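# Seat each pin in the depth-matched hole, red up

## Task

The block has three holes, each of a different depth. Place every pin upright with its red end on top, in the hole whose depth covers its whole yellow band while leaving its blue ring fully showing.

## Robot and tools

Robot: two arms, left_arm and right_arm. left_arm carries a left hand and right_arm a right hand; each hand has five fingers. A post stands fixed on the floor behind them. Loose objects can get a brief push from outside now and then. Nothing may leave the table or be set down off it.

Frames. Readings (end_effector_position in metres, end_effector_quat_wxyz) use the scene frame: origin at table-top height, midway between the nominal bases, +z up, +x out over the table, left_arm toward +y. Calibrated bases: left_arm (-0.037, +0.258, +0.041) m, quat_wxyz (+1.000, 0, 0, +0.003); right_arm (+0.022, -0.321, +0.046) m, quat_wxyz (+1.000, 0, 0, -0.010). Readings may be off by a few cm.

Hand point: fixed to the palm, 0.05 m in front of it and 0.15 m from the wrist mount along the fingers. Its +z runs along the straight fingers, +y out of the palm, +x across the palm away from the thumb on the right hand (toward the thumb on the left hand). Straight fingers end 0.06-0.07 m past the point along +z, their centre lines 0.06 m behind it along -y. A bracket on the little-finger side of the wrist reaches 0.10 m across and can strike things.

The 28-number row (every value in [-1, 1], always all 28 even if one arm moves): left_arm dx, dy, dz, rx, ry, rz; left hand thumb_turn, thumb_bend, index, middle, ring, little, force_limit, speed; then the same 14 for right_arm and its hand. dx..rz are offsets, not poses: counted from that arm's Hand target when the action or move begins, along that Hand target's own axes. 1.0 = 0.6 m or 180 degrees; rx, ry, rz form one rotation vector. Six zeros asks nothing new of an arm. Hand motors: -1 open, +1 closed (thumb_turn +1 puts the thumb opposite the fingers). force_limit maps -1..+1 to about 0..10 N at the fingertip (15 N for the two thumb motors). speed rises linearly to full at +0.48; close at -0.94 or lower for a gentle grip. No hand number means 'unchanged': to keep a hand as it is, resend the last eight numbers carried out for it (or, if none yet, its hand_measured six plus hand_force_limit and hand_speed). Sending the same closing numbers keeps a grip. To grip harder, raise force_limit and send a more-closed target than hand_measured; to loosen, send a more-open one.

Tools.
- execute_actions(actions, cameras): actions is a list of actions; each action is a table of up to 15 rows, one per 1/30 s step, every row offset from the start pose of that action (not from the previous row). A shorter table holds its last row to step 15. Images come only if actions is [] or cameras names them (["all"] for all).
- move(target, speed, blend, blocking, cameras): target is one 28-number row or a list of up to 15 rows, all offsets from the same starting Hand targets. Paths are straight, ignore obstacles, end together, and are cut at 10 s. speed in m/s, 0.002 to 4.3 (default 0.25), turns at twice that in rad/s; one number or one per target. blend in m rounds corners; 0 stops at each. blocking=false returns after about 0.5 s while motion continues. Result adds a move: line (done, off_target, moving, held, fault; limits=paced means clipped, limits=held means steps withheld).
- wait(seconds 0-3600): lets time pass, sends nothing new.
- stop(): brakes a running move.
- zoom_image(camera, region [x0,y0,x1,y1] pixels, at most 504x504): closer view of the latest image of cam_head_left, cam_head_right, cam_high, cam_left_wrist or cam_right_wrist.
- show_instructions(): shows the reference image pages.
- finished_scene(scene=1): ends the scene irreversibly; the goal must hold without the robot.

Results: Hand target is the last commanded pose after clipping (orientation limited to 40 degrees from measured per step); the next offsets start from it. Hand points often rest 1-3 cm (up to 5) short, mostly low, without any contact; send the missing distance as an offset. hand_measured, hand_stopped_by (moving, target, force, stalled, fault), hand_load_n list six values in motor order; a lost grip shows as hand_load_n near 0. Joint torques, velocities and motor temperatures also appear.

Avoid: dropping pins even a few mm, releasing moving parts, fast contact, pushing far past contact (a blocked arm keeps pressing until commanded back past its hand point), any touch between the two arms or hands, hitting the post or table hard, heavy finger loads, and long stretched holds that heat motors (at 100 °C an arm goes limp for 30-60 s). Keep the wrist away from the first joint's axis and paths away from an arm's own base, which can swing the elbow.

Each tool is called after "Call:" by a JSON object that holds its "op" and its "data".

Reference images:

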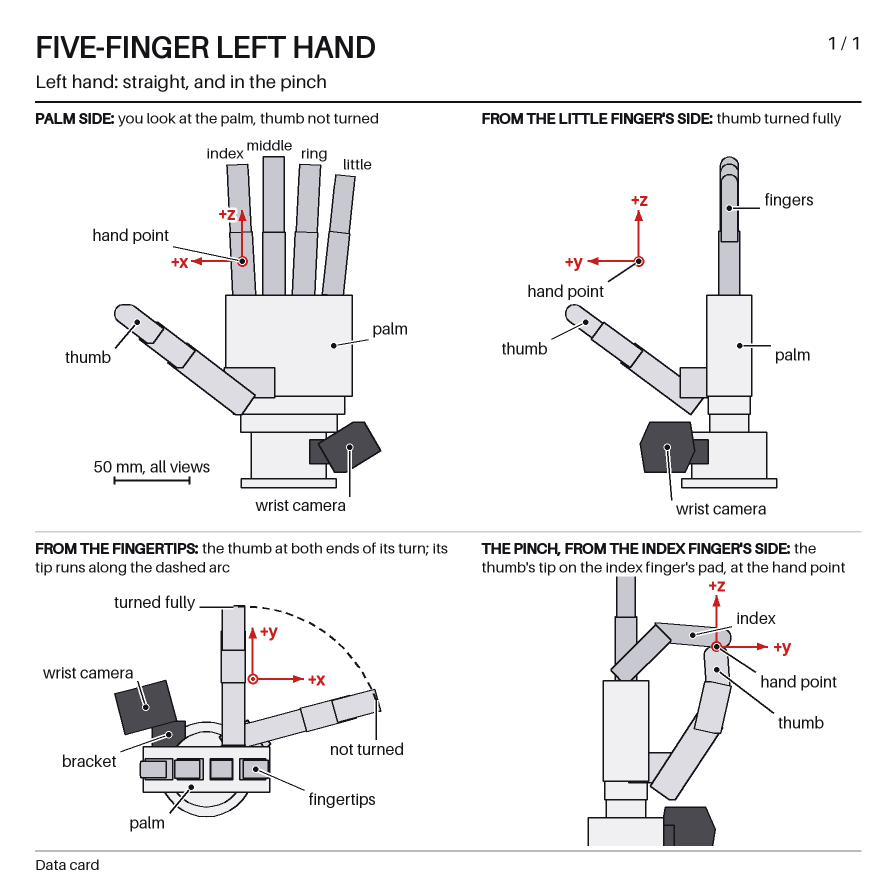

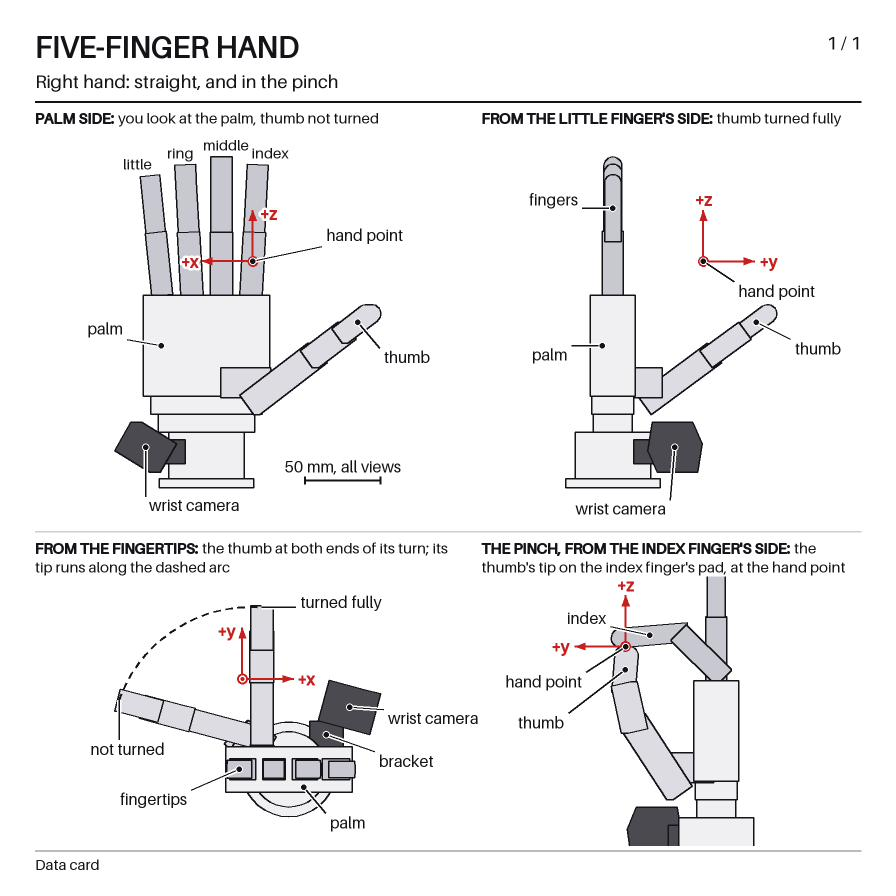

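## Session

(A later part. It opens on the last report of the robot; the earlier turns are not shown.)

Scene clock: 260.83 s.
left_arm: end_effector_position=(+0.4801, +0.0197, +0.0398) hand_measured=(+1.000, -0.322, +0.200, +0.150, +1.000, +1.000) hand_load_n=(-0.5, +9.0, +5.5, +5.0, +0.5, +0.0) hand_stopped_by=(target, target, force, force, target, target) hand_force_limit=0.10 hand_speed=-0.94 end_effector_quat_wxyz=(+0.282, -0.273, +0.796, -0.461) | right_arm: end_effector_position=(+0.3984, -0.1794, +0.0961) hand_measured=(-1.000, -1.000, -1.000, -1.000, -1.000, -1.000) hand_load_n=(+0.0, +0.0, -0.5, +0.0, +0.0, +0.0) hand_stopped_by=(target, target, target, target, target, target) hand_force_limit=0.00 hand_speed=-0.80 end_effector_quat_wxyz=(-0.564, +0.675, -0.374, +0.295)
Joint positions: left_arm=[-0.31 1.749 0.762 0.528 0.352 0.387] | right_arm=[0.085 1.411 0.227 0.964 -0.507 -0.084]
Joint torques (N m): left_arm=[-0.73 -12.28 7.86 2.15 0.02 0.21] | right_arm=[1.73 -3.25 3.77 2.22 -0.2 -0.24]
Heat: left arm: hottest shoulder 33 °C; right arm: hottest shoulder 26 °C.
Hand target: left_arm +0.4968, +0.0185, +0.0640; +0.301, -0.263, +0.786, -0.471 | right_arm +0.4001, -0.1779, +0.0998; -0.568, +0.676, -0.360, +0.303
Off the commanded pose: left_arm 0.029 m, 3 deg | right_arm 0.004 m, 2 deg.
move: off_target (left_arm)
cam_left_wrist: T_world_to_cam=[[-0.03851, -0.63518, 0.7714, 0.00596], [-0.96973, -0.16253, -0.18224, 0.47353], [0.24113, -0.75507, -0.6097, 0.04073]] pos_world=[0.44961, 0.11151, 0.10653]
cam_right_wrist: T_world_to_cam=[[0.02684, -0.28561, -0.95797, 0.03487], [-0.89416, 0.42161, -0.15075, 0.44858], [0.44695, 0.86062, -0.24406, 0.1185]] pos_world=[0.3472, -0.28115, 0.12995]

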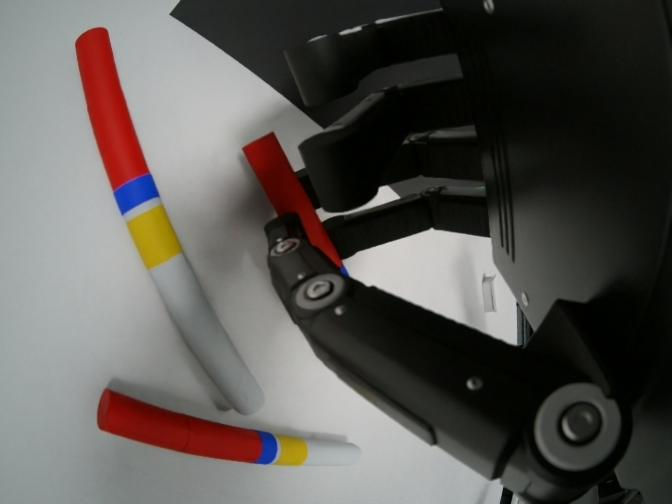

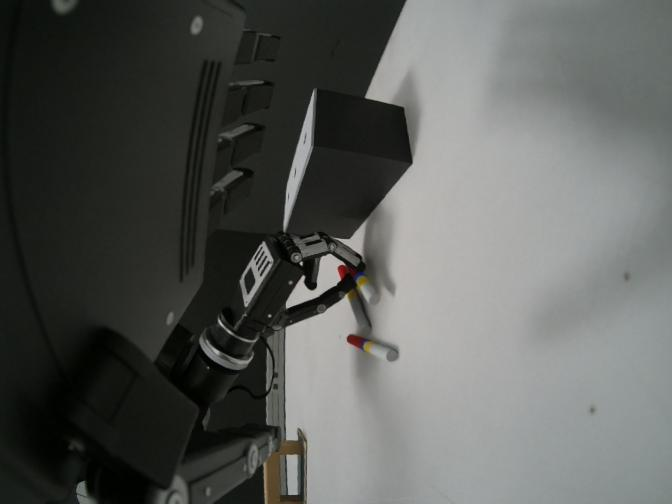

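Call:
{"op": "move", "data": {"target": [-0.0245,-0.10977,-0.07768,0,0,0,1,-0.32,0.36,0.36,1,1,0.1,-0.94,0,0,0,0,0,0,-1,-1,-1,-1,-1,-1,0,-0.8], "speed": 0.06, "cameras": ["cam_left_wrist","cam_right_wrist"]}}

Scene clock: 266.00 s.
left_arm: end_effector_position=(+0.4618, +0.0286, +0.1136) hand_measured=(+1.000, -0.322, +0.200, +0.150, +1.000, +1.000) hand_load_n=(-0.5, +9.0, +5.5, +5.0, +0.0, +0.0) hand_stopped_by=(target, target, force, force, target, target) hand_force_limit=0.10 hand_speed=-0.94 end_effector_quat_wxyz=(+0.278, -0.275, +0.798, -0.458) | right_arm: end_effector_position=(+0.3984, -0.1794, +0.0961) hand_measured=(-1.000, -1.000, -1.000, -1.000, -1.000, -1.000) hand_load_n=(+0.0, +0.0, +0.0, +0.0, +0.0, +0.0) hand_stopped_by=(target, target, target, target, target, target) hand_force_limit=0.00 hand_speed=-0.80 end_effector_quat_wxyz=(-0.564, +0.675, -0.374, +0.295)
Joint positions: left_arm=[-0.302 1.523 0.762 0.29 0.359 0.391] | right_arm=[0.085 1.411 0.227 0.964 -0.507 -0.084]
Joint torques (N m): left_arm=[-0.44 -10.52 10.44 2.21 0.18 0.24] | right_arm=[1.61 -3.25 3.79 2.25 -0.19 -0.24]
Heat: left arm: hottest shoulder 33 °C; right arm: hottest shoulder 26 °C.
Hand target: left_arm +0.4817, +0.0284, +0.1440; +0.301, -0.263, +0.786, -0.471 | right_arm +0.4001, -0.1779, +0.0998; -0.568, +0.676, -0.360, +0.303
Off the commanded pose: left_arm 0.036 m, 4 deg | right_arm 0.004 m, 2 deg.
move: off_target (left_arm)
cam_left_wrist: T_world_to_cam=[[-0.03146, -0.6379, 0.76948, -0.04888], [-0.97169, -0.16085, -0.17308, 0.47049], [0.23418, -0.75313, -0.61478, 0.10053]] pos_world=[0.43209, 0.12021, 0.18085]
cam_right_wrist: T_world_to_cam=[[0.02684, -0.28561, -0.95797, 0.03487], [-0.89416, 0.42161, -0.15075, 0.44858], [0.44695, 0.86062, -0.24406, 0.1185]] pos_world=[0.3472, -0.28115, 0.12995]

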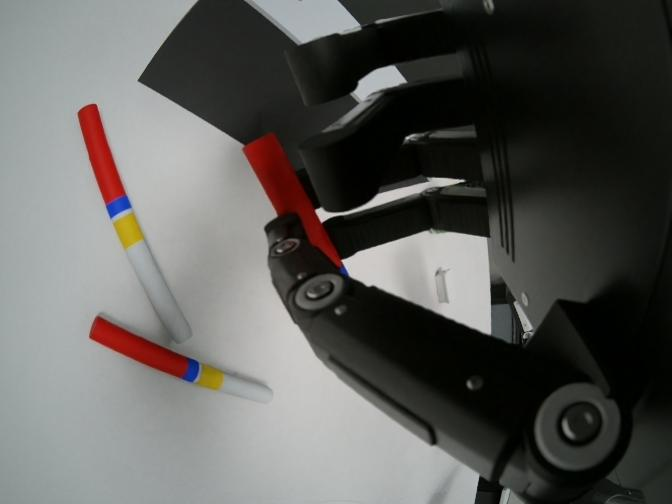

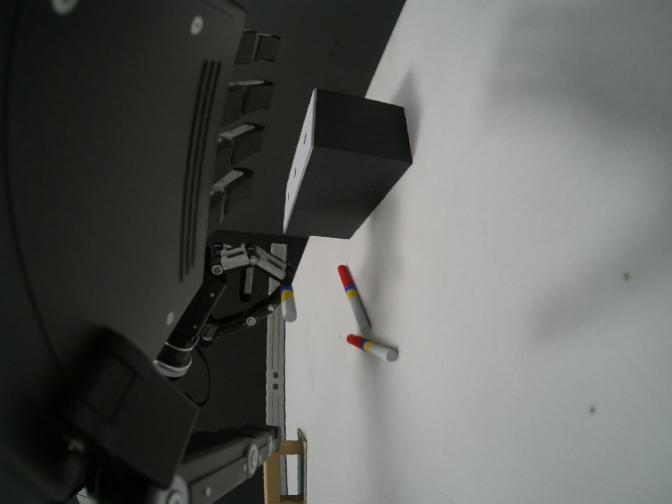

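Call:
{"op": "move", "data": {"target": [-0.0075,-0.03,-0.0125,0.0617,-0.0369,0.2505,1,-0.32,0.36,0.36,1,1,0.1,-0.94,0,0,0,0,0,0,-1,-1,-1,-1,-1,-1,0,-0.8], "speed": 0.15, "cameras": ["cam_left_wrist","cam_right_wrist","cam_head_left"]}}

Scene clock: 279.87 s.
left_arm: end_effector_position=(+0.4836, +0.0395, +0.1554) hand_measured=(+1.000, -0.320, +0.200, +0.150, +1.000, +1.000) hand_load_n=(+0.5, +0.0, +0.0, +0.0, +0.0, +0.0) hand_stopped_by=(target, target, force, force, target, target) hand_force_limit=0.10 hand_speed=-0.94 end_effector_quat_wxyz=(+0.516, +0.043, +0.771, -0.371) | right_arm: end_effector_position=(+0.3984, -0.1794, +0.0961) hand_measured=(-1.000, -1.000, -1.000, -1.000, -1.000, -1.000) hand_load_n=(+0.0, +0.0, +0.0, +0.0, +0.0, +0.0) hand_stopped_by=(target, target, target, target, target, target) hand_force_limit=0.00 hand_speed=-0.80 end_effector_quat_wxyz=(-0.564, +0.675, -0.374, +0.295)
Joint positions: left_arm=[-0.357 1.494 0.636 0.655 0.322 1.068] | right_arm=[0.085 1.411 0.227 0.964 -0.507 -0.084]
Joint torques (N m): left_arm=[-2.73 -8.88 6.43 3.6 0.06 0.3] | right_arm=[1.79 -3.14 3.85 2.25 -0.19 -0.24]
Heat: left arm: hottest shoulder 33 °C; right arm: hottest shoulder 26 °C.
Hand target: left_arm +0.4817, +0.0284, +0.1640; +0.526, +0.061, +0.760, -0.376 | right_arm +0.4001, -0.1779, +0.0998; -0.568, +0.676, -0.360, +0.303
Off the commanded pose: left_arm 0.014 m, 3 deg | right_arm 0.004 m, 2 deg.
move: off_target (left_arm)
cam_left_wrist: T_world_to_cam=[[-0.55716, -0.79635, 0.23539, 0.27011], [-0.65089, 0.24278, -0.7193, 0.41456], [0.51567, -0.55397, -0.6536, -0.0086]] pos_world=[0.42476, 0.10969, 0.229]
cam_right_wrist: T_world_to_cam=[[0.02684, -0.28561, -0.95797, 0.03487], [-0.89416, 0.42161, -0.15075, 0.44858], [0.44695, 0.86062, -0.24406, 0.1185]] pos_world=[0.3472, -0.28115, 0.12995]
Images, in order (width x height): cam_head_left 896x504, cam_left_wrist 672x504, cam_right_wrist 672x504.

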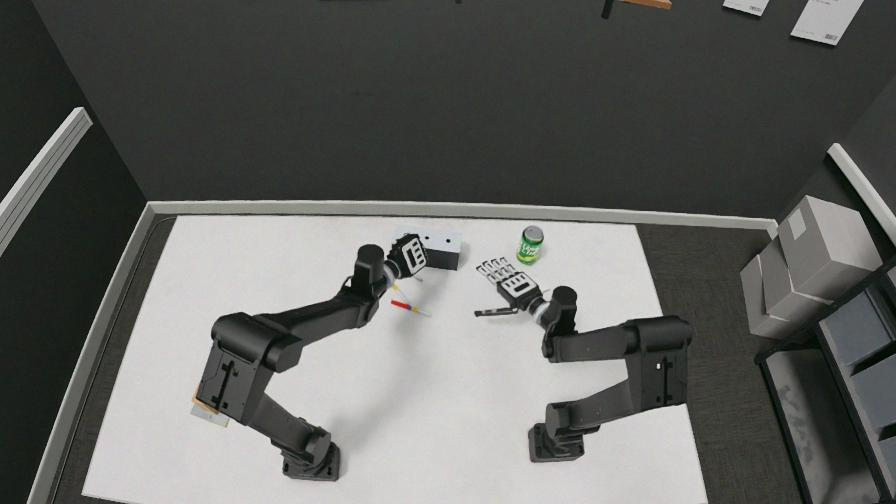

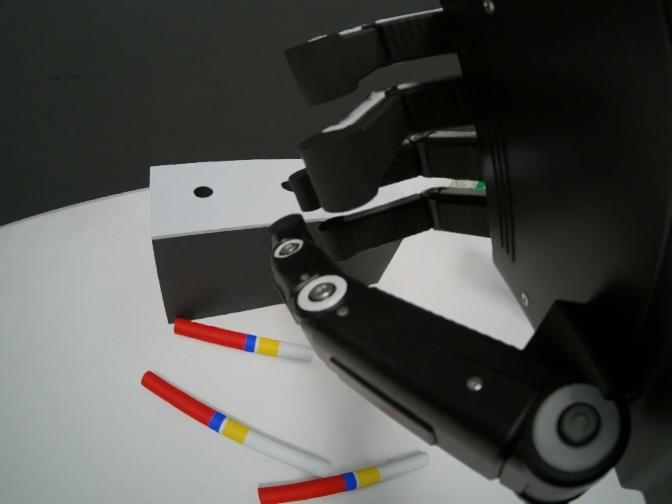

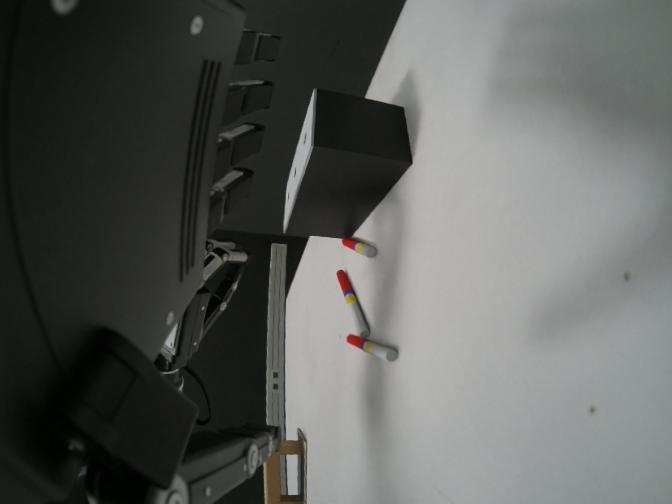

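Call:
{"op": "move", "data": {"target": [0.0505,0.1821,-0.0218,-0.0191,0.1023,-0.2225,1,-0.32,-0.16,-0.16,1,1,-0.6,0.0,0,0,0,0,0,0,-1,-1,-1,-1,-1,-1,0,-0.8], "speed": 0.15, "cameras": ["cam_left_wrist","cam_right_wrist"]}}

Scene clock: 290.73 s.
left_arm: end_effector_position=(+0.4945, +0.1040, +0.0744) hand_measured=(+1.000, -0.320, -0.160, -0.160, +1.000, +1.000) hand_load_n=(+0.0, +0.5, +0.0, +0.0, +0.0, +0.0) hand_stopped_by=(target, target, target, target, target, target) hand_force_limit=-0.60 hand_speed=0.00 end_effector_quat_wxyz=(+0.235, -0.158, +0.824, -0.491) | right_arm: end_effector_position=(+0.3984, -0.1794, +0.0961) hand_measured=(-1.000, -1.000, -1.000, -1.000, -1.000, -1.000) hand_load_n=(-0.5, +0.0, +0.0, +0.0, +0.0, +0.0) hand_stopped_by=(target, target, target, target, target, target) hand_force_limit=0.00 hand_speed=-0.80 end_effector_quat_wxyz=(-0.564, +0.675, -0.374, +0.295)
Joint positions: left_arm=[-0.058 1.695 0.864 0.218 0.784 0.716] | right_arm=[0.085 1.411 0.227 0.964 -0.507 -0.084]
Joint torques (N m): left_arm=[-0.97 -9.76 9.98 1.68 0.42 -0.07] | right_arm=[1.55 -3.14 3.85 2.29 -0.18 -0.23]
Heat: left arm: hottest shoulder 33 °C; right arm: hottest shoulder 26 °C.
Hand target: left_arm +0.5120, +0.1051, +0.0850; +0.241, -0.159, +0.819, -0.496 | right_arm +0.4001, -0.1779, +0.0998; -0.568, +0.676, -0.360, +0.303
Off the commanded pose: left_arm 0.021 m, 1 deg | right_arm 0.004 m, 2 deg.
move: off_target (left_arm)
cam_left_wrist: T_world_to_cam=[[-0.22587, -0.61351, 0.7567, 0.1249], [-0.97231, 0.0941, -0.21393, 0.4844], [0.06004, -0.78406, -0.61777, 0.21514]] pos_world=[0.48628, 0.19973, 0.14202]
cam_right_wrist: T_world_to_cam=[[0.02684, -0.28561, -0.95797, 0.03487], [-0.89416, 0.42161, -0.15075, 0.44858], [0.44695, 0.86062, -0.24406, 0.1185]] pos_world=[0.3472, -0.28115, 0.12995]

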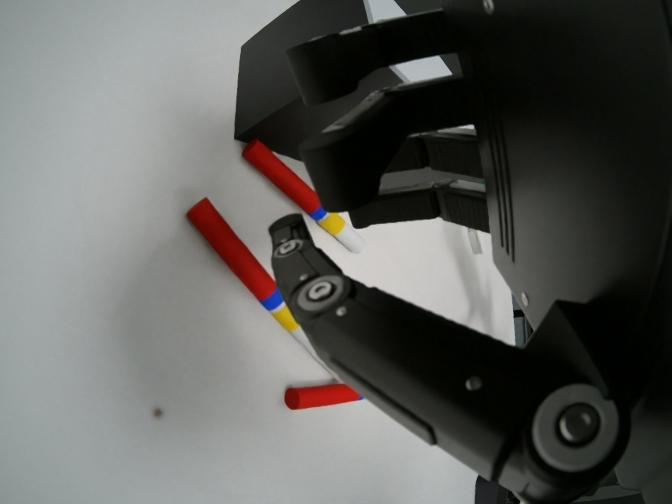

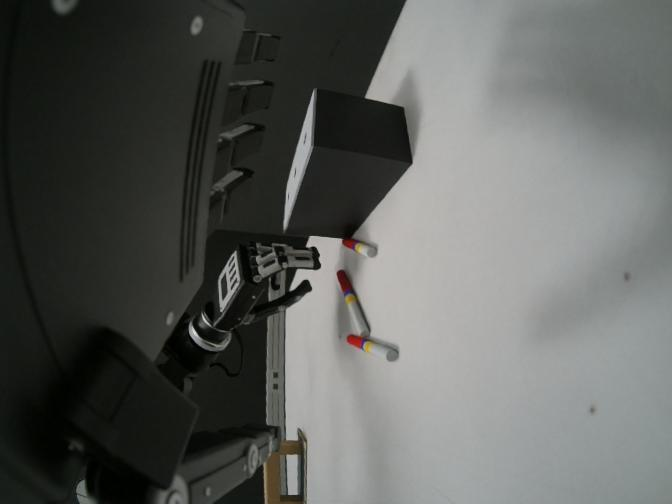

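Call:
{"op": "zoom_image", "data": {"camera": "cam_left_wrist", "region": [170, 120, 390, 420]}}

Scaled by 1.680 from the camera's image (finer frame: 960x720).

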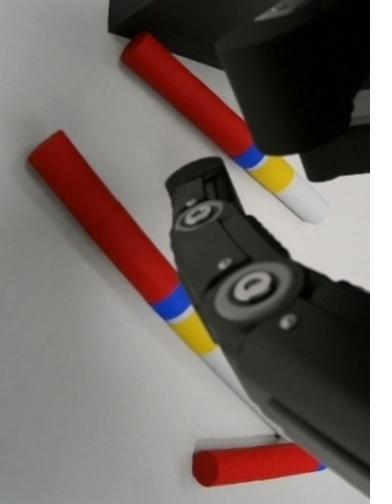

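Call:
{"op": "move", "data": {"target": [0.0173,0.0457,0.0135,0.0032,0.0123,0.0057,1,-0.32,-0.16,-0.16,1,1,-0.6,0.0,0,0,0,0,0,0,-1,-1,-1,-1,-1,-1,0,-0.8], "speed": 0.08, "cameras": ["cam_left_wrist","cam_right_wrist"]}}

Scene clock: 293.33 s.
left_arm: end_effector_position=(+0.4855, +0.0989, +0.0442) hand_measured=(+1.000, -0.320, -0.160, -0.160, +1.000, +1.000) hand_load_n=(+0.0, +0.0, +0.0, +0.0, +0.0, +0.0) hand_stopped_by=(target, target, target, target, target, target) hand_force_limit=-0.60 hand_speed=0.00 end_effector_quat_wxyz=(+0.204, -0.155, +0.828, -0.498) | right_arm: end_effector_position=(+0.3984, -0.1794, +0.0961) hand_measured=(-1.000, -1.000, -1.000, -1.000, -1.000, -1.000) hand_load_n=(+0.0, +0.0, +0.0, +0.0, +0.0, +0.0) hand_stopped_by=(target, target, target, target, target, target) hand_force_limit=0.00 hand_speed=-0.80 end_effector_quat_wxyz=(-0.564, +0.675, -0.374, +0.295)
Joint positions: left_arm=[-0.058 1.764 0.866 0.229 0.827 0.732] | right_arm=[0.085 1.411 0.227 0.964 -0.507 -0.084]
Joint torques (N m): left_arm=[-0.85 -10.87 8.58 2.95 0.43 0.2] | right_arm=[1.61 -3.19 3.75 2.17 -0.18 -0.25]
Heat: left arm: hottest shoulder 33 °C; right arm: hottest shoulder 26 °C.
Hand target: left_arm +0.5073, +0.1065, +0.0550; +0.231, -0.140, +0.822, -0.501 | right_arm +0.4001, -0.1779, +0.0998; -0.568, +0.676, -0.360, +0.303
Off the commanded pose: left_arm 0.025 m, 3 deg | right_arm 0.004 m, 2 deg.
move: off_target (left_arm)
cam_left_wrist: T_world_to_cam=[[-0.21488, -0.59313, 0.7759, 0.13446], [-0.97664, 0.13099, -0.17034, 0.4662], [-0.0006, -0.79438, -0.60742, 0.223]] pos_world=[0.48433, 0.19583, 0.11054]
cam_right_wrist: T_world_to_cam=[[0.02684, -0.28561, -0.95797, 0.03487], [-0.89416, 0.42161, -0.15075, 0.44858], [0.44695, 0.86062, -0.24406, 0.1185]] pos_world=[0.3472, -0.28115, 0.12995]

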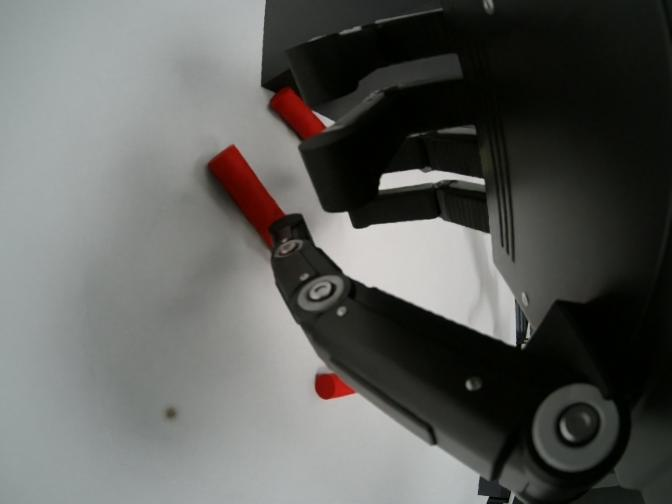

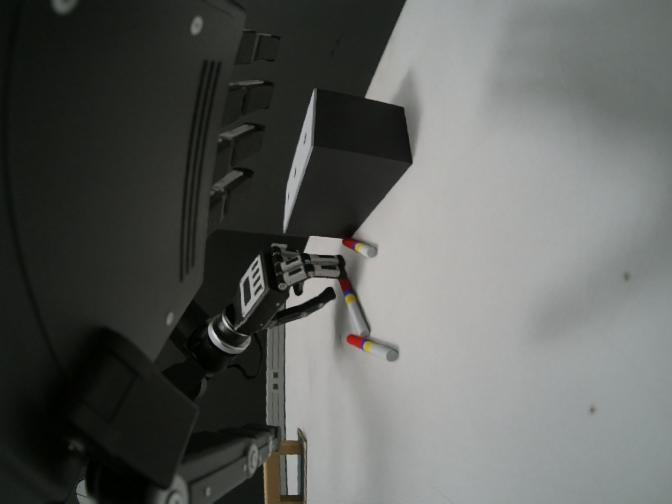

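Call:
{"op": "zoom_image", "data": {"camera": "cam_left_wrist", "region": [190, 120, 350, 280]}}

Call:
{"op": "zoom_image", "data": {"camera": "cam_right_wrist", "region": [280, 220, 420, 360]}}

Scaled by 3.150 from the camera's image (finer frame: 960x720).

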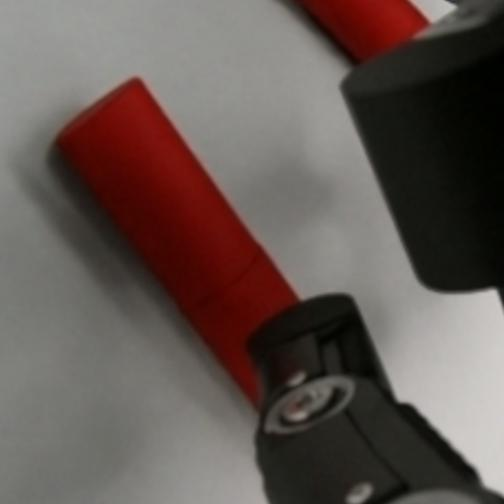

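Scaled by 3.600 from the camera's image (finer frame: 960x720).

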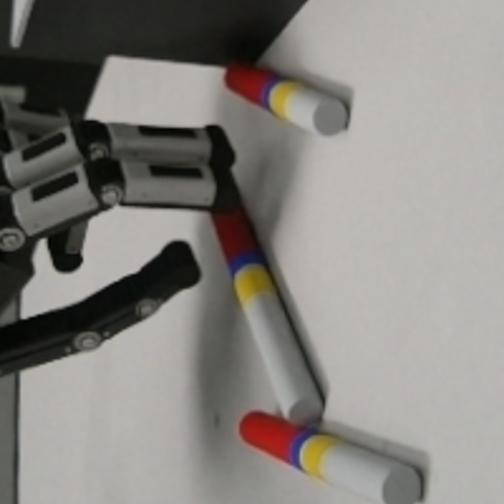

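Call:
{"op": "move", "data": {"target": [-0.0062,0.0252,0.0061,0,0,0,1,-0.32,-0.16,-0.16,1,1,-0.6,0.0,0,0,0,0,0,0,-1,-1,-1,-1,-1,-1,0,-0.8], "speed": 0.05, "cameras": ["cam_left_wrist","cam_right_wrist"]}}

Scene clock: 296.40 s.
left_arm: end_effector_position=(+0.4885, +0.1079, +0.0311) hand_measured=(+1.000, -0.320, -0.160, -0.160, +1.000, +1.000) hand_load_n=(+0.0, +0.0, +0.0, +0.0, +0.0, +0.0) hand_stopped_by=(target, target, target, target, target, target) hand_force_limit=-0.60 hand_speed=0.00 end_effector_quat_wxyz=(+0.204, -0.157, +0.828, -0.499) | right_arm: end_effector_position=(+0.3984, -0.1794, +0.0961) hand_measured=(-1.000, -1.000, -1.000, -1.000, -1.000, -1.000) hand_load_n=(-0.5, +0.0, +0.0, +0.0, +0.0, +0.0) hand_stopped_by=(target, target, target, target, target, target) hand_force_limit=0.00 hand_speed=-0.80 end_effector_quat_wxyz=(-0.564, +0.675, -0.374, +0.295)
Joint positions: left_arm=[-0.038 1.799 0.869 0.25 0.841 0.744] | right_arm=[0.085 1.411 0.227 0.964 -0.507 -0.084]
Joint torques (N m): left_arm=[-1.08 -10.46 8.87 2.99 0.35 0.26] | right_arm=[1.67 -3.37 3.79 2.28 -0.19 -0.23]
Heat: left arm: hottest shoulder 33 °C; right arm: hottest shoulder 26 °C.
Hand target: left_arm +0.5123, +0.1123, +0.0410; +0.231, -0.140, +0.822, -0.501 | right_arm +0.4001, -0.1779, +0.0998; -0.568, +0.676, -0.360, +0.303
Off the commanded pose: left_arm 0.026 m, 4 deg | right_arm 0.004 m, 2 deg.
move: off_target (left_arm)
cam_left_wrist: T_world_to_cam=[[-0.21116, -0.59232, 0.77754, 0.14863], [-0.97745, 0.12673, -0.16891, 0.4666], [0.00151, -0.79568, -0.60572, 0.22122]] pos_world=[0.48713, 0.20493, 0.09724]
cam_right_wrist: T_world_to_cam=[[0.02684, -0.28561, -0.95797, 0.03487], [-0.89416, 0.42161, -0.15075, 0.44858], [0.44695, 0.86062, -0.24406, 0.1185]] pos_world=[0.3472, -0.28115, 0.12995]

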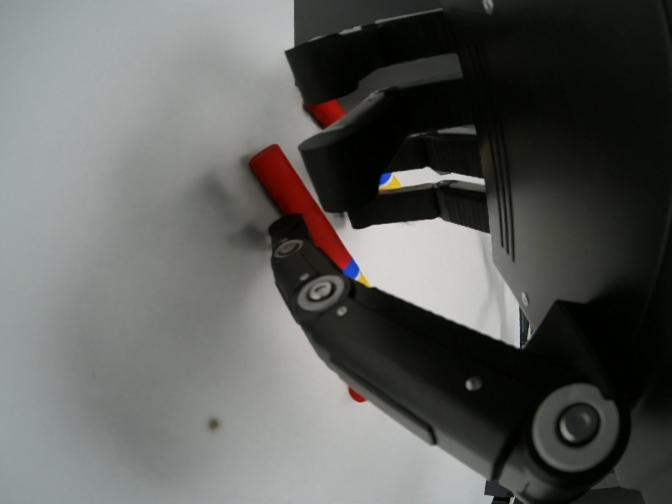

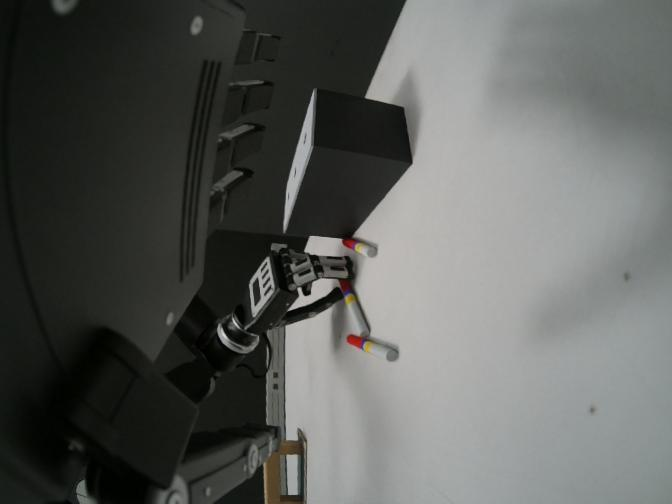

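Call:
{"op": "move", "data": {"target": [-0.0005,-0.003,0.006,-0.0025,-0.0124,0.0192,1,-0.32,-0.16,-0.3,1,1,-0.6,0.0,0,0,0,0,0,0,-1,-1,-1,-1,-1,-1,0,-0.8], "speed": 0.05, "cameras": ["cam_left_wrist"]}}

Scene clock: 299.23 s.
left_arm: end_effector_position=(+0.5053, +0.1118, +0.0357) hand_measured=(+1.000, -0.320, -0.160, -0.300, +1.000, +1.000) hand_load_n=(+0.0, +0.0, +0.0, +0.0, +0.0, +0.0) hand_stopped_by=(target, target, target, target, target, target) hand_force_limit=-0.60 hand_speed=0.00 end_effector_quat_wxyz=(+0.245, -0.144, +0.826, -0.487) | right_arm: end_effector_position=(+0.3984, -0.1794, +0.0961) hand_measured=(-1.000, -1.000, -1.000, -1.000, -1.000, -1.000) hand_load_n=(+0.0, +0.0, +0.0, +0.0, +0.0, +0.0) hand_stopped_by=(target, target, target, target, target, target) hand_force_limit=0.00 hand_speed=-0.80 end_effector_quat_wxyz=(-0.564, +0.675, -0.374, +0.295)
Joint positions: left_arm=[-0.044 1.799 0.869 0.313 0.793 0.762] | right_arm=[0.085 1.411 0.227 0.964 -0.507 -0.084]
Joint torques (N m): left_arm=[-2.61 -11.16 6.58 3.15 0.13 0.22] | right_arm=[1.61 -3.14 3.78 2.21 -0.17 -0.24]
Heat: left arm: hottest shoulder 33 °C; right arm: hottest shoulder 26 °C.
Hand target: left_arm +0.5145, +0.1089, +0.0413; +0.261, -0.126, +0.823, -0.488 | right_arm +0.4001, -0.1779, +0.0998; -0.568, +0.676, -0.360, +0.303
Off the commanded pose: left_arm 0.011 m, 3 deg | right_arm 0.004 m, 2 deg.
move: off_target (left_arm)
cam_left_wrist: T_world_to_cam=[[-0.25517, -0.62537, 0.73743, 0.17828], [-0.96447, 0.11059, -0.23996, 0.48107], [0.06851, -0.77245, -0.63136, 0.19158]] pos_world=[0.49634, 0.20628, 0.10493]

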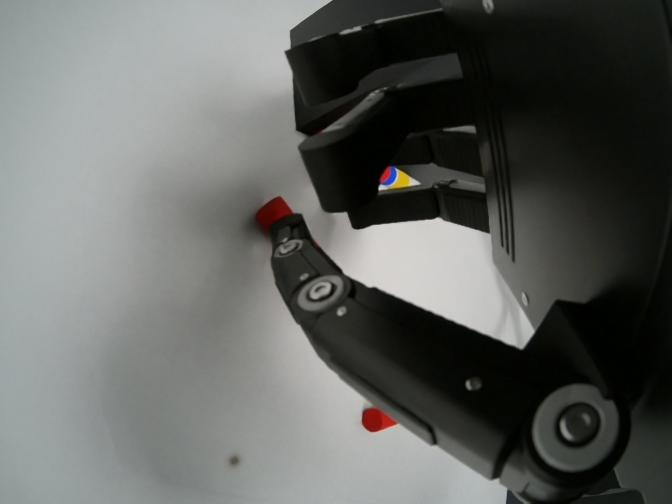

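Call:
{"op": "move", "data": {"target": [0.0277,-0.0076,-0.005,0,0,0,1,-0.32,-0.16,-0.3,1,1,-0.6,0.0,0,0,0,0,0,0,-1,-1,-1,-1,-1,-1,0,-0.8], "speed": 0.05, "cameras": ["cam_left_wrist"]}}

Scene clock: 301.20 s.
left_arm: end_effector_position=(+0.4936, +0.1096, +0.0284) hand_measured=(+1.000, -0.320, -0.160, -0.300, +1.000, +1.000) hand_load_n=(+0.0, +0.0, +0.0, +0.0, +0.0, +0.0) hand_stopped_by=(target, target, target, target, target, target) hand_force_limit=-0.60 hand_speed=0.00 end_effector_quat_wxyz=(+0.246, -0.144, +0.828, -0.483) | right_arm: end_effector_position=(+0.3984, -0.1794, +0.0961) hand_measured=(-1.000, -1.000, -1.000, -1.000, -1.000, -1.000) hand_load_n=(+0.0, +0.0, +0.0, +0.0, +0.0, +0.0) hand_stopped_by=(target, target, target, target, target, target) hand_force_limit=0.00 hand_speed=-0.80 end_effector_quat_wxyz=(-0.564, +0.675, -0.374, +0.295)
Joint positions: left_arm=[-0.053 1.793 0.832 0.342 0.778 0.762] | right_arm=[0.085 1.411 0.227 0.964 -0.507 -0.084]
Joint torques (N m): left_arm=[-3.19 -12.22 5.59 3.11 0.13 0.11] | right_arm=[1.44 -3.02 3.81 2.25 -0.19 -0.25]
Heat: left arm: hottest shoulder 33 °C; right arm: hottest shoulder 26 °C.
Hand target: left_arm +0.4988, +0.1012, +0.0413; +0.261, -0.126, +0.823, -0.488 | right_arm +0.4001, -0.1779, +0.0998; -0.568, +0.676, -0.360, +0.303
Off the commanded pose: left_arm 0.016 m, 3 deg | right_arm 0.004 m, 2 deg.
move: off_target (left_arm)
cam_left_wrist: T_world_to_cam=[[-0.25229, -0.63279, 0.73207, 0.17879], [-0.96509, 0.10957, -0.23788, 0.46868], [0.07032, -0.76653, -0.63835, 0.18474]] pos_world=[0.48444, 0.20339, 0.09853]

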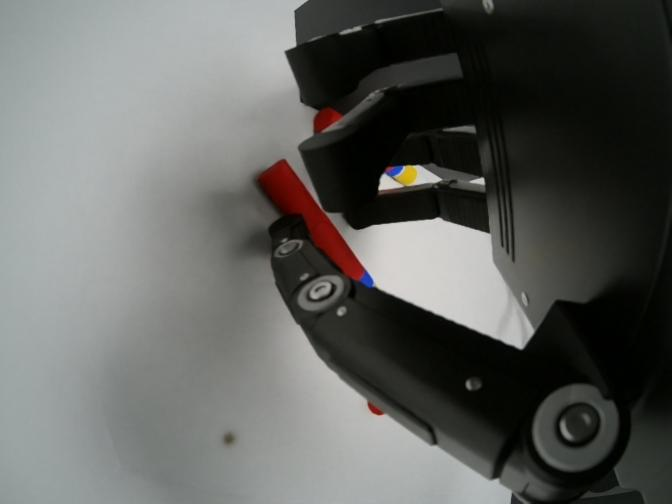

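Call:
{"op": "move", "data": {"target": [0.0108,-0.0022,0.005,0,0,0,1,-0.32,-0.16,-0.3,1,1,-0.6,0.0,0,0,0,0,0,0,-1,-1,-1,-1,-1,-1,0,-0.8], "speed": 0.05, "cameras": ["cam_left_wrist","cam_right_wrist"]}}

Scene clock: 310.30 s.
left_arm: end_effector_position=(+0.4937, +0.1065, +0.0280) hand_measured=(+1.000, -0.320, -0.160, -0.300, +1.000, +1.000) hand_load_n=(+0.0, +0.0, +0.0, +0.0, +0.0, +0.0) hand_stopped_by=(target, target, target, target, target, target) hand_force_limit=-0.60 hand_speed=0.00 end_effector_quat_wxyz=(+0.253, -0.140, +0.828, -0.481) | right_arm: end_effector_position=(+0.3984, -0.1794, +0.0961) hand_measured=(-1.000, -1.000, -1.000, -1.000, -1.000, -1.000) hand_load_n=(+0.0, +0.0, +0.0, +0.0, +0.0, +0.0) hand_stopped_by=(target, target, target, target, target, target) hand_force_limit=0.00 hand_speed=-0.80 end_effector_quat_wxyz=(-0.564, +0.675, -0.374, +0.295)
Joint positions: left_arm=[-0.063 1.793 0.825 0.364 0.766 0.762] | right_arm=[0.085 1.411 0.227 0.964 -0.507 -0.084]
Joint torques (N m): left_arm=[-3.6 -12.45 5.14 3.07 0.16 -0.01] | right_arm=[1.79 -3.08 3.81 2.26 -0.18 -0.23]
Heat: left arm: hottest shoulder 33 °C; right arm: hottest shoulder 26 °C.
Hand target: left_arm +0.4950, +0.0953, +0.0393; +0.261, -0.126, +0.823, -0.488 | right_arm +0.4001, -0.1779, +0.0998; -0.568, +0.676, -0.360, +0.303
Off the commanded pose: left_arm 0.016 m, 2 deg | right_arm 0.004 m, 2 deg.
move: off_target (left_arm)
cam_left_wrist: T_world_to_cam=[[-0.2621, -0.63759, 0.72442, 0.18279], [-0.96172, 0.11036, -0.25083, 0.46761], [0.07998, -0.76243, -0.64211, 0.17701]] pos_world=[0.48346, 0.1999, 0.09853]
cam_right_wrist: T_world_to_cam=[[0.02684, -0.28561, -0.95797, 0.03487], [-0.89416, 0.42161, -0.15075, 0.44858], [0.44695, 0.86062, -0.24406, 0.1185]] pos_world=[0.3472, -0.28115, 0.12995]

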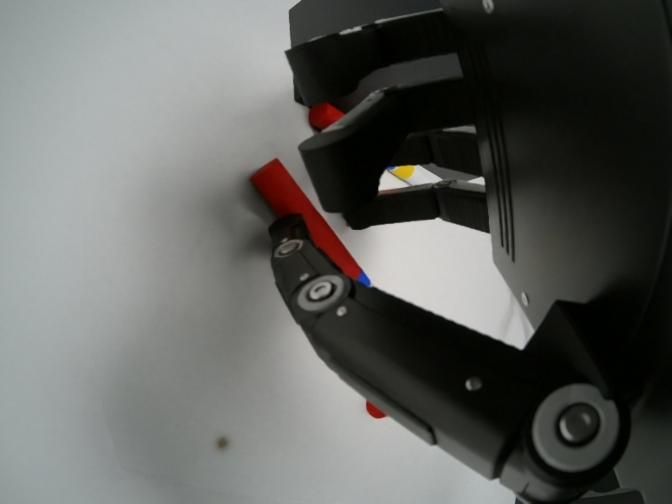

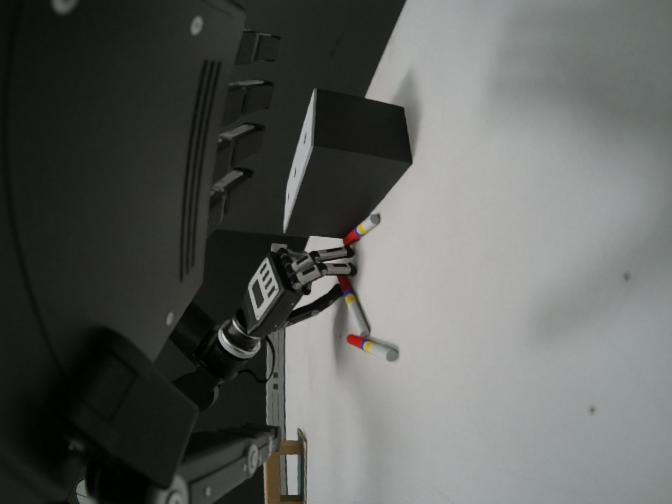

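Call:
{"op": "move", "data": {"target": [0.0015,0.0043,0.002,0,0,-0.014,1,-0.36,-0.16,-0.3,1,1,-0.6,-0.5,0,0,0,0,0,0,-1,-1,-1,-1,-1,-1,0,-0.8], "speed": 0.04, "cameras": ["cam_left_wrist"]}}

Scene clock: 312.77 s.
left_arm: end_effector_position=(+0.4920, +0.1050, +0.0283) hand_measured=(+1.000, -0.360, -0.160, -0.300, +1.000, +1.000) hand_load_n=(+0.0, +0.0, +0.0, -0.5, +0.0, +0.0) hand_stopped_by=(target, target, target, target, target, target) hand_force_limit=-0.60 hand_speed=-0.50 end_effector_quat_wxyz=(+0.245, -0.154, +0.825, -0.485) | right_arm: end_effector_position=(+0.3984, -0.1794, +0.0961) hand_measured=(-1.000, -1.000, -1.000, -1.000, -1.000, -1.000) hand_load_n=(+0.0, +0.0, +0.0, +0.0, -0.5, +0.0) hand_stopped_by=(target, target, target, target, target, target) hand_force_limit=0.00 hand_speed=-0.80 end_effector_quat_wxyz=(-0.564, +0.675, -0.374, +0.295)
Joint positions: left_arm=[-0.063 1.793 0.825 0.364 0.766 0.729] | right_arm=[0.085 1.411 0.227 0.964 -0.507 -0.084]
Joint torques (N m): left_arm=[-3.08 -11.93 5.79 3.26 0.32 -0.1] | right_arm=[1.55 -3.14 3.84 2.22 -0.18 -0.23]
Heat: left arm: hottest shoulder 33 °C; right arm: hottest shoulder 26 °C.
Hand target: left_arm +0.4950, +0.0953, +0.0363; +0.250, -0.144, +0.820, -0.493 | right_arm +0.4001, -0.1779, +0.0998; -0.568, +0.676, -0.360, +0.303
Off the commanded pose: left_arm 0.013 m, 2 deg | right_arm 0.004 m, 2 deg.
move: off_target (left_arm)
cam_left_wrist: T_world_to_cam=[[-0.23538, -0.62737, 0.7423, 0.16643], [-0.969, 0.09247, -0.22911, 0.471], [0.0751, -0.77321, -0.62968, 0.17938]] pos_world=[0.4821, 0.19956, 0.09733]

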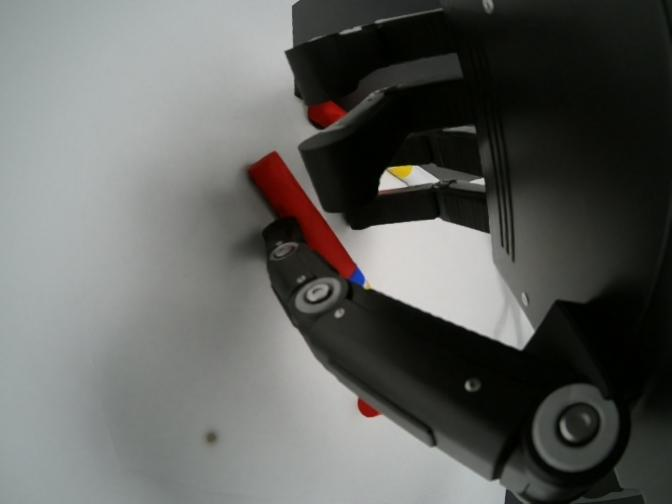

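Call:
{"op": "move", "data": {"target": [0.0022,0.0073,0.0032,0,0,0,1,-0.36,-0.16,-0.3,1,1,-0.6,-0.5,0,0,0,0,0,0,-1,-1,-1,-1,-1,-1,0,-0.8], "speed": 0.04, "cameras": ["cam_left_wrist"]}}

Scene clock: 314.13 s.
left_arm: end_effector_position=(+0.4948, +0.1049, +0.0306) hand_measured=(+1.000, -0.360, -0.160, -0.300, +1.000, +1.000) hand_load_n=(+0.0, +0.0, +0.0, +0.0, +0.0, +0.0) hand_stopped_by=(target, target, target, target, target, target) hand_force_limit=-0.60 hand_speed=-0.50 end_effector_quat_wxyz=(+0.251, -0.151, +0.823, -0.487) | right_arm: end_effector_position=(+0.3984, -0.1794, +0.0961) hand_measured=(-1.000, -1.000, -1.000, -1.000, -1.000, -1.000) hand_load_n=(+0.0, +0.0, +0.0, +0.0, +0.0, +0.0) hand_stopped_by=(target, target, target, target, target, target) hand_force_limit=0.00 hand_speed=-0.80 end_effector_quat_wxyz=(-0.564, +0.675, -0.374, +0.295)
Joint positions: left_arm=[-0.063 1.793 0.825 0.379 0.766 0.729] | right_arm=[0.085 1.411 0.227 0.964 -0.507 -0.084]
Joint torques (N m): left_arm=[-2.9 -10.75 5.49 3.1 0.32 -0.07] | right_arm=[1.67 -3.19 3.78 2.24 -0.19 -0.24]
Heat: left arm: hottest shoulder 33 °C; right arm: hottest shoulder 26 °C.
Hand target: left_arm +0.4950, +0.0953, +0.0314; +0.250, -0.144, +0.820, -0.493 | right_arm +0.4001, -0.1779, +0.0998; -0.568, +0.676, -0.360, +0.303
Off the commanded pose: left_arm 0.010 m, 1 deg | right_arm 0.004 m, 2 deg.
move: done
cam_left_wrist: T_world_to_cam=[[-0.24673, -0.62666, 0.7392, 0.17088], [-0.96538, 0.09231, -0.24397, 0.47292], [0.08465, -0.7738, -0.62774, 0.1758]] pos_world=[0.48383, 0.19946, 0.09942]

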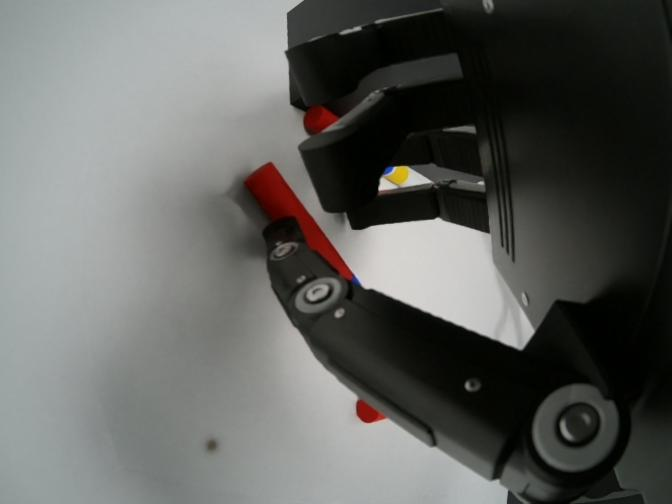

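Call:
{"op": "move", "data": {"target": [0.0027,0.0088,0.0039,0,0,0,1,-0.36,-0.16,-0.3,1,1,-0.6,-0.5,0,0,0,0,0,0,-1,-1,-1,-1,-1,-1,0,-0.8], "speed": 0.04, "cameras": ["cam_left_wrist"]}}

Scene clock: 315.47 s.
left_arm: end_effector_position=(+0.4967, +0.1047, +0.0292) hand_measured=(+1.000, -0.360, -0.160, -0.300, +1.000, +1.000) hand_load_n=(+0.0, +0.0, +0.0, +0.0, +0.0, +0.0) hand_stopped_by=(target, target, target, target, target, target) hand_force_limit=-0.60 hand_speed=-0.50 end_effector_quat_wxyz=(+0.255, -0.149, +0.822, -0.487) | right_arm: end_effector_position=(+0.3984, -0.1794, +0.0961) hand_measured=(-1.000, -1.000, -1.000, -1.000, -1.000, -1.000) hand_load_n=(+0.0, +0.0, +0.0, +0.0, +0.0, +0.0) hand_stopped_by=(target, target, target, target, target, target) hand_force_limit=0.00 hand_speed=-0.80 end_effector_quat_wxyz=(-0.564, +0.675, -0.374, +0.295)
Joint positions: left_arm=[-0.063 1.801 0.825 0.396 0.766 0.729] | right_arm=[0.085 1.411 0.227 0.964 -0.507 -0.084]
Joint torques (N m): left_arm=[-2.78 -10.29 5.26 3.1 0.3 -0.07] | right_arm=[1.67 -3.19 3.82 2.18 -0.2 -0.23]
Heat: left arm: hottest shoulder 33 °C; right arm: hottest shoulder 26 °C.
Hand target: left_arm +0.4950, +0.0953, +0.0254; +0.250, -0.144, +0.820, -0.493 | right_arm +0.4001, -0.1779, +0.0998; -0.568, +0.676, -0.360, +0.303
Off the commanded pose: left_arm 0.010 m, 1 deg | right_arm 0.004 m, 2 deg.
move: done
cam_left_wrist: T_world_to_cam=[[-0.25355, -0.62634, 0.73716, 0.17577], [-0.96309, 0.09223, -0.2529, 0.47359], [0.09041, -0.77407, -0.6266, 0.17175]] pos_world=[0.48515, 0.19936, 0.09781]

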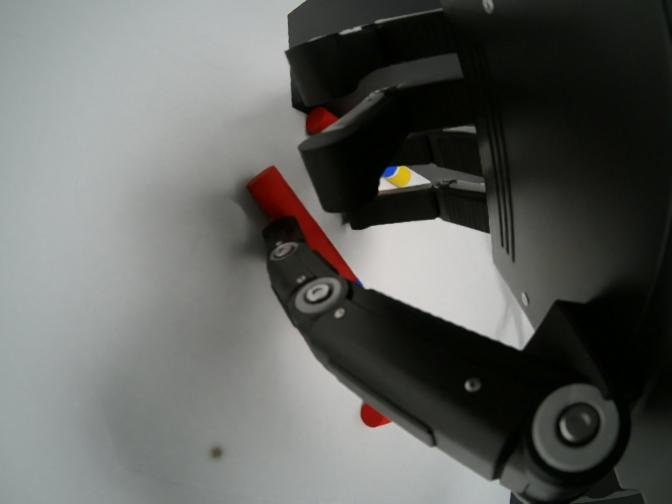

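Call:
{"op": "move", "data": {"target": [0.0034,0.0113,-0.0023,0,0,0,1,-0.36,-0.16,-0.3,1,1,-0.6,-0.5,0,0,0,0,0,0,-1,-1,-1,-1,-1,-1,0,-0.8], "speed": 0.04, "cameras": ["cam_left_wrist"]}}

Scene clock: 317.37 s.
left_arm: end_effector_position=(+0.4953, +0.1038, +0.0270) hand_measured=(+1.000, -0.360, -0.160, -0.300, +1.000, +1.000) hand_load_n=(+0.0, +0.0, -0.5, +0.0, +0.0, +0.0) hand_stopped_by=(target, target, target, target, target, target) hand_force_limit=-0.60 hand_speed=-0.50 end_effector_quat_wxyz=(+0.255, -0.146, +0.821, -0.490) | right_arm: end_effector_position=(+0.3984, -0.1794, +0.0961) hand_measured=(-1.000, -1.000, -1.000, -1.000, -1.000, -1.000) hand_load_n=(+0.0, +0.0, +0.0, +0.0, +0.0, +0.0) hand_stopped_by=(target, target, target, target, target, target) hand_force_limit=0.00 hand_speed=-0.80 end_effector_quat_wxyz=(-0.564, +0.675, -0.374, +0.295)
Joint positions: left_arm=[-0.063 1.807 0.818 0.414 0.772 0.727] | right_arm=[0.085 1.411 0.227 0.964 -0.507 -0.084]
Joint torques (N m): left_arm=[-2.2 -9.64 4.83 3.04 0.32 -0.03] | right_arm=[1.49 -3.08 3.79 2.24 -0.19 -0.23]
Heat: left arm: hottest shoulder 33 °C; right arm: hottest shoulder 26 °C.
Hand target: left_arm +0.4926, +0.0985, +0.0194; +0.250, -0.144, +0.820, -0.493 | right_arm +0.4001, -0.1779, +0.0998; -0.568, +0.676, -0.360, +0.303
Off the commanded pose: left_arm 0.010 m, 1 deg | right_arm 0.004 m, 2 deg.
move: done
cam_left_wrist: T_world_to_cam=[[-0.25989, -0.62183, 0.73877, 0.17907], [-0.96144, 0.09533, -0.25798, 0.4708], [0.08999, -0.77733, -0.62263, 0.17031]] pos_world=[0.48386, 0.19885, 0.09521]

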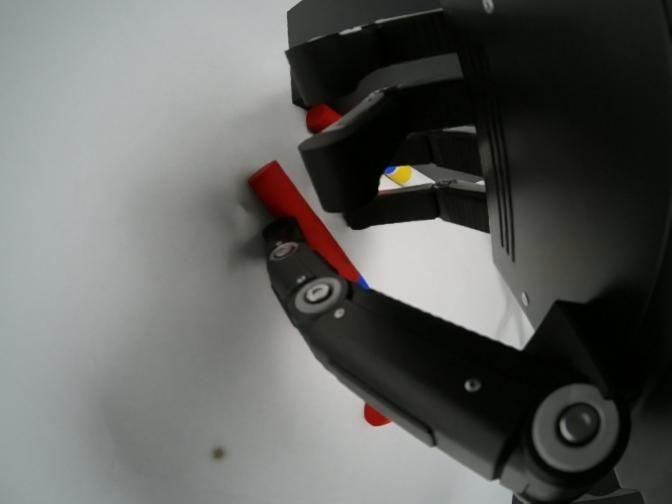

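Call:
{"op": "move", "data": {"target": [0.0025,0.0082,0.0012,0,0,0,1,-0.36,-0.16,-0.3,1,1,-0.6,-0.5,0,0,0,0,0,0,-1,-1,-1,-1,-1,-1,0,-0.8], "speed": 0.04, "cameras": ["cam_left_wrist","cam_right_wrist"]}}

Scene clock: 319.00 s.
left_arm: end_effector_position=(+0.4957, +0.1033, +0.0263) hand_measured=(+1.000, -0.360, -0.160, -0.300, +1.000, +1.000) hand_load_n=(+0.0, +0.5, -1.0, +0.0, +0.0, +0.0) hand_stopped_by=(target, target, target, target, target, target) hand_force_limit=-0.60 hand_speed=-0.50 end_effector_quat_wxyz=(+0.258, -0.143, +0.819, -0.492) | right_arm: end_effector_position=(+0.3984, -0.1794, +0.0961) hand_measured=(-1.000, -1.000, -1.000, -1.000, -1.000, -1.000) hand_load_n=(+0.0, +0.0, +0.0, +0.0, +0.0, -0.5) hand_stopped_by=(target, target, target, target, target, target) hand_force_limit=0.00 hand_speed=-0.80 end_effector_quat_wxyz=(-0.564, +0.675, -0.374, +0.295)
Joint positions: left_arm=[-0.063 1.812 0.815 0.431 0.775 0.727] | right_arm=[0.085 1.411 0.227 0.964 -0.507 -0.084]
Joint torques (N m): left_arm=[-1.79 -9.05 4.9 3.04 0.24 -0.04] | right_arm=[1.55 -3.14 3.77 2.25 -0.18 -0.23]
Heat: left arm: hottest shoulder 33 °C; right arm: hottest shoulder 26 °C.
Hand target: left_arm +0.4918, +0.0996, +0.0144; +0.250, -0.144, +0.820, -0.493 | right_arm +0.4001, -0.1779, +0.0998; -0.568, +0.676, -0.360, +0.303
Off the commanded pose: left_arm 0.013 m, 1 deg | right_arm 0.004 m, 2 deg.
move: off_target (left_arm)
cam_left_wrist: T_world_to_cam=[[-0.26823, -0.61953, 0.73773, 0.18333], [-0.9588, 0.09731, -0.26688, 0.46986], [0.09355, -0.77892, -0.62011, 0.16779]] pos_world=[0.48398, 0.19855, 0.0942]
cam_right_wrist: T_world_to_cam=[[0.02684, -0.28561, -0.95797, 0.03487], [-0.89416, 0.42161, -0.15075, 0.44858], [0.44695, 0.86062, -0.24406, 0.1185]] pos_world=[0.3472, -0.28115, 0.12995]

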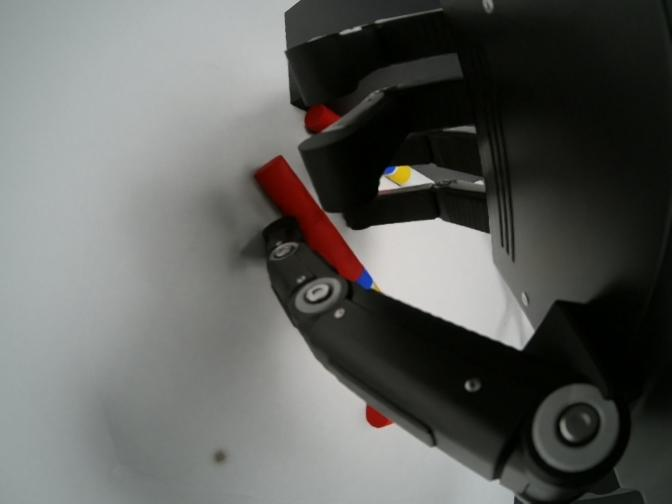

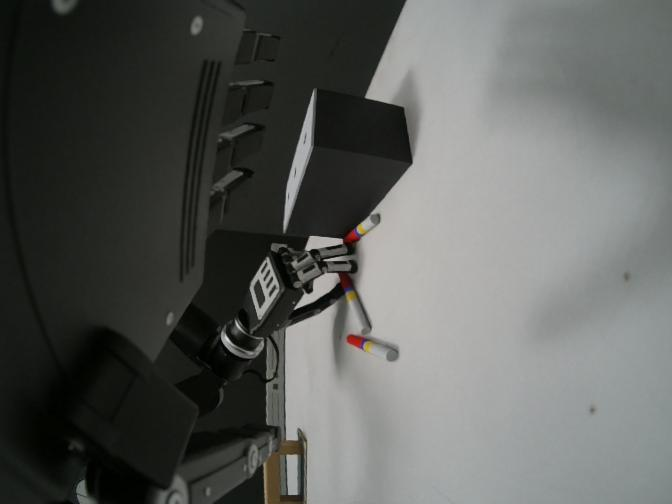

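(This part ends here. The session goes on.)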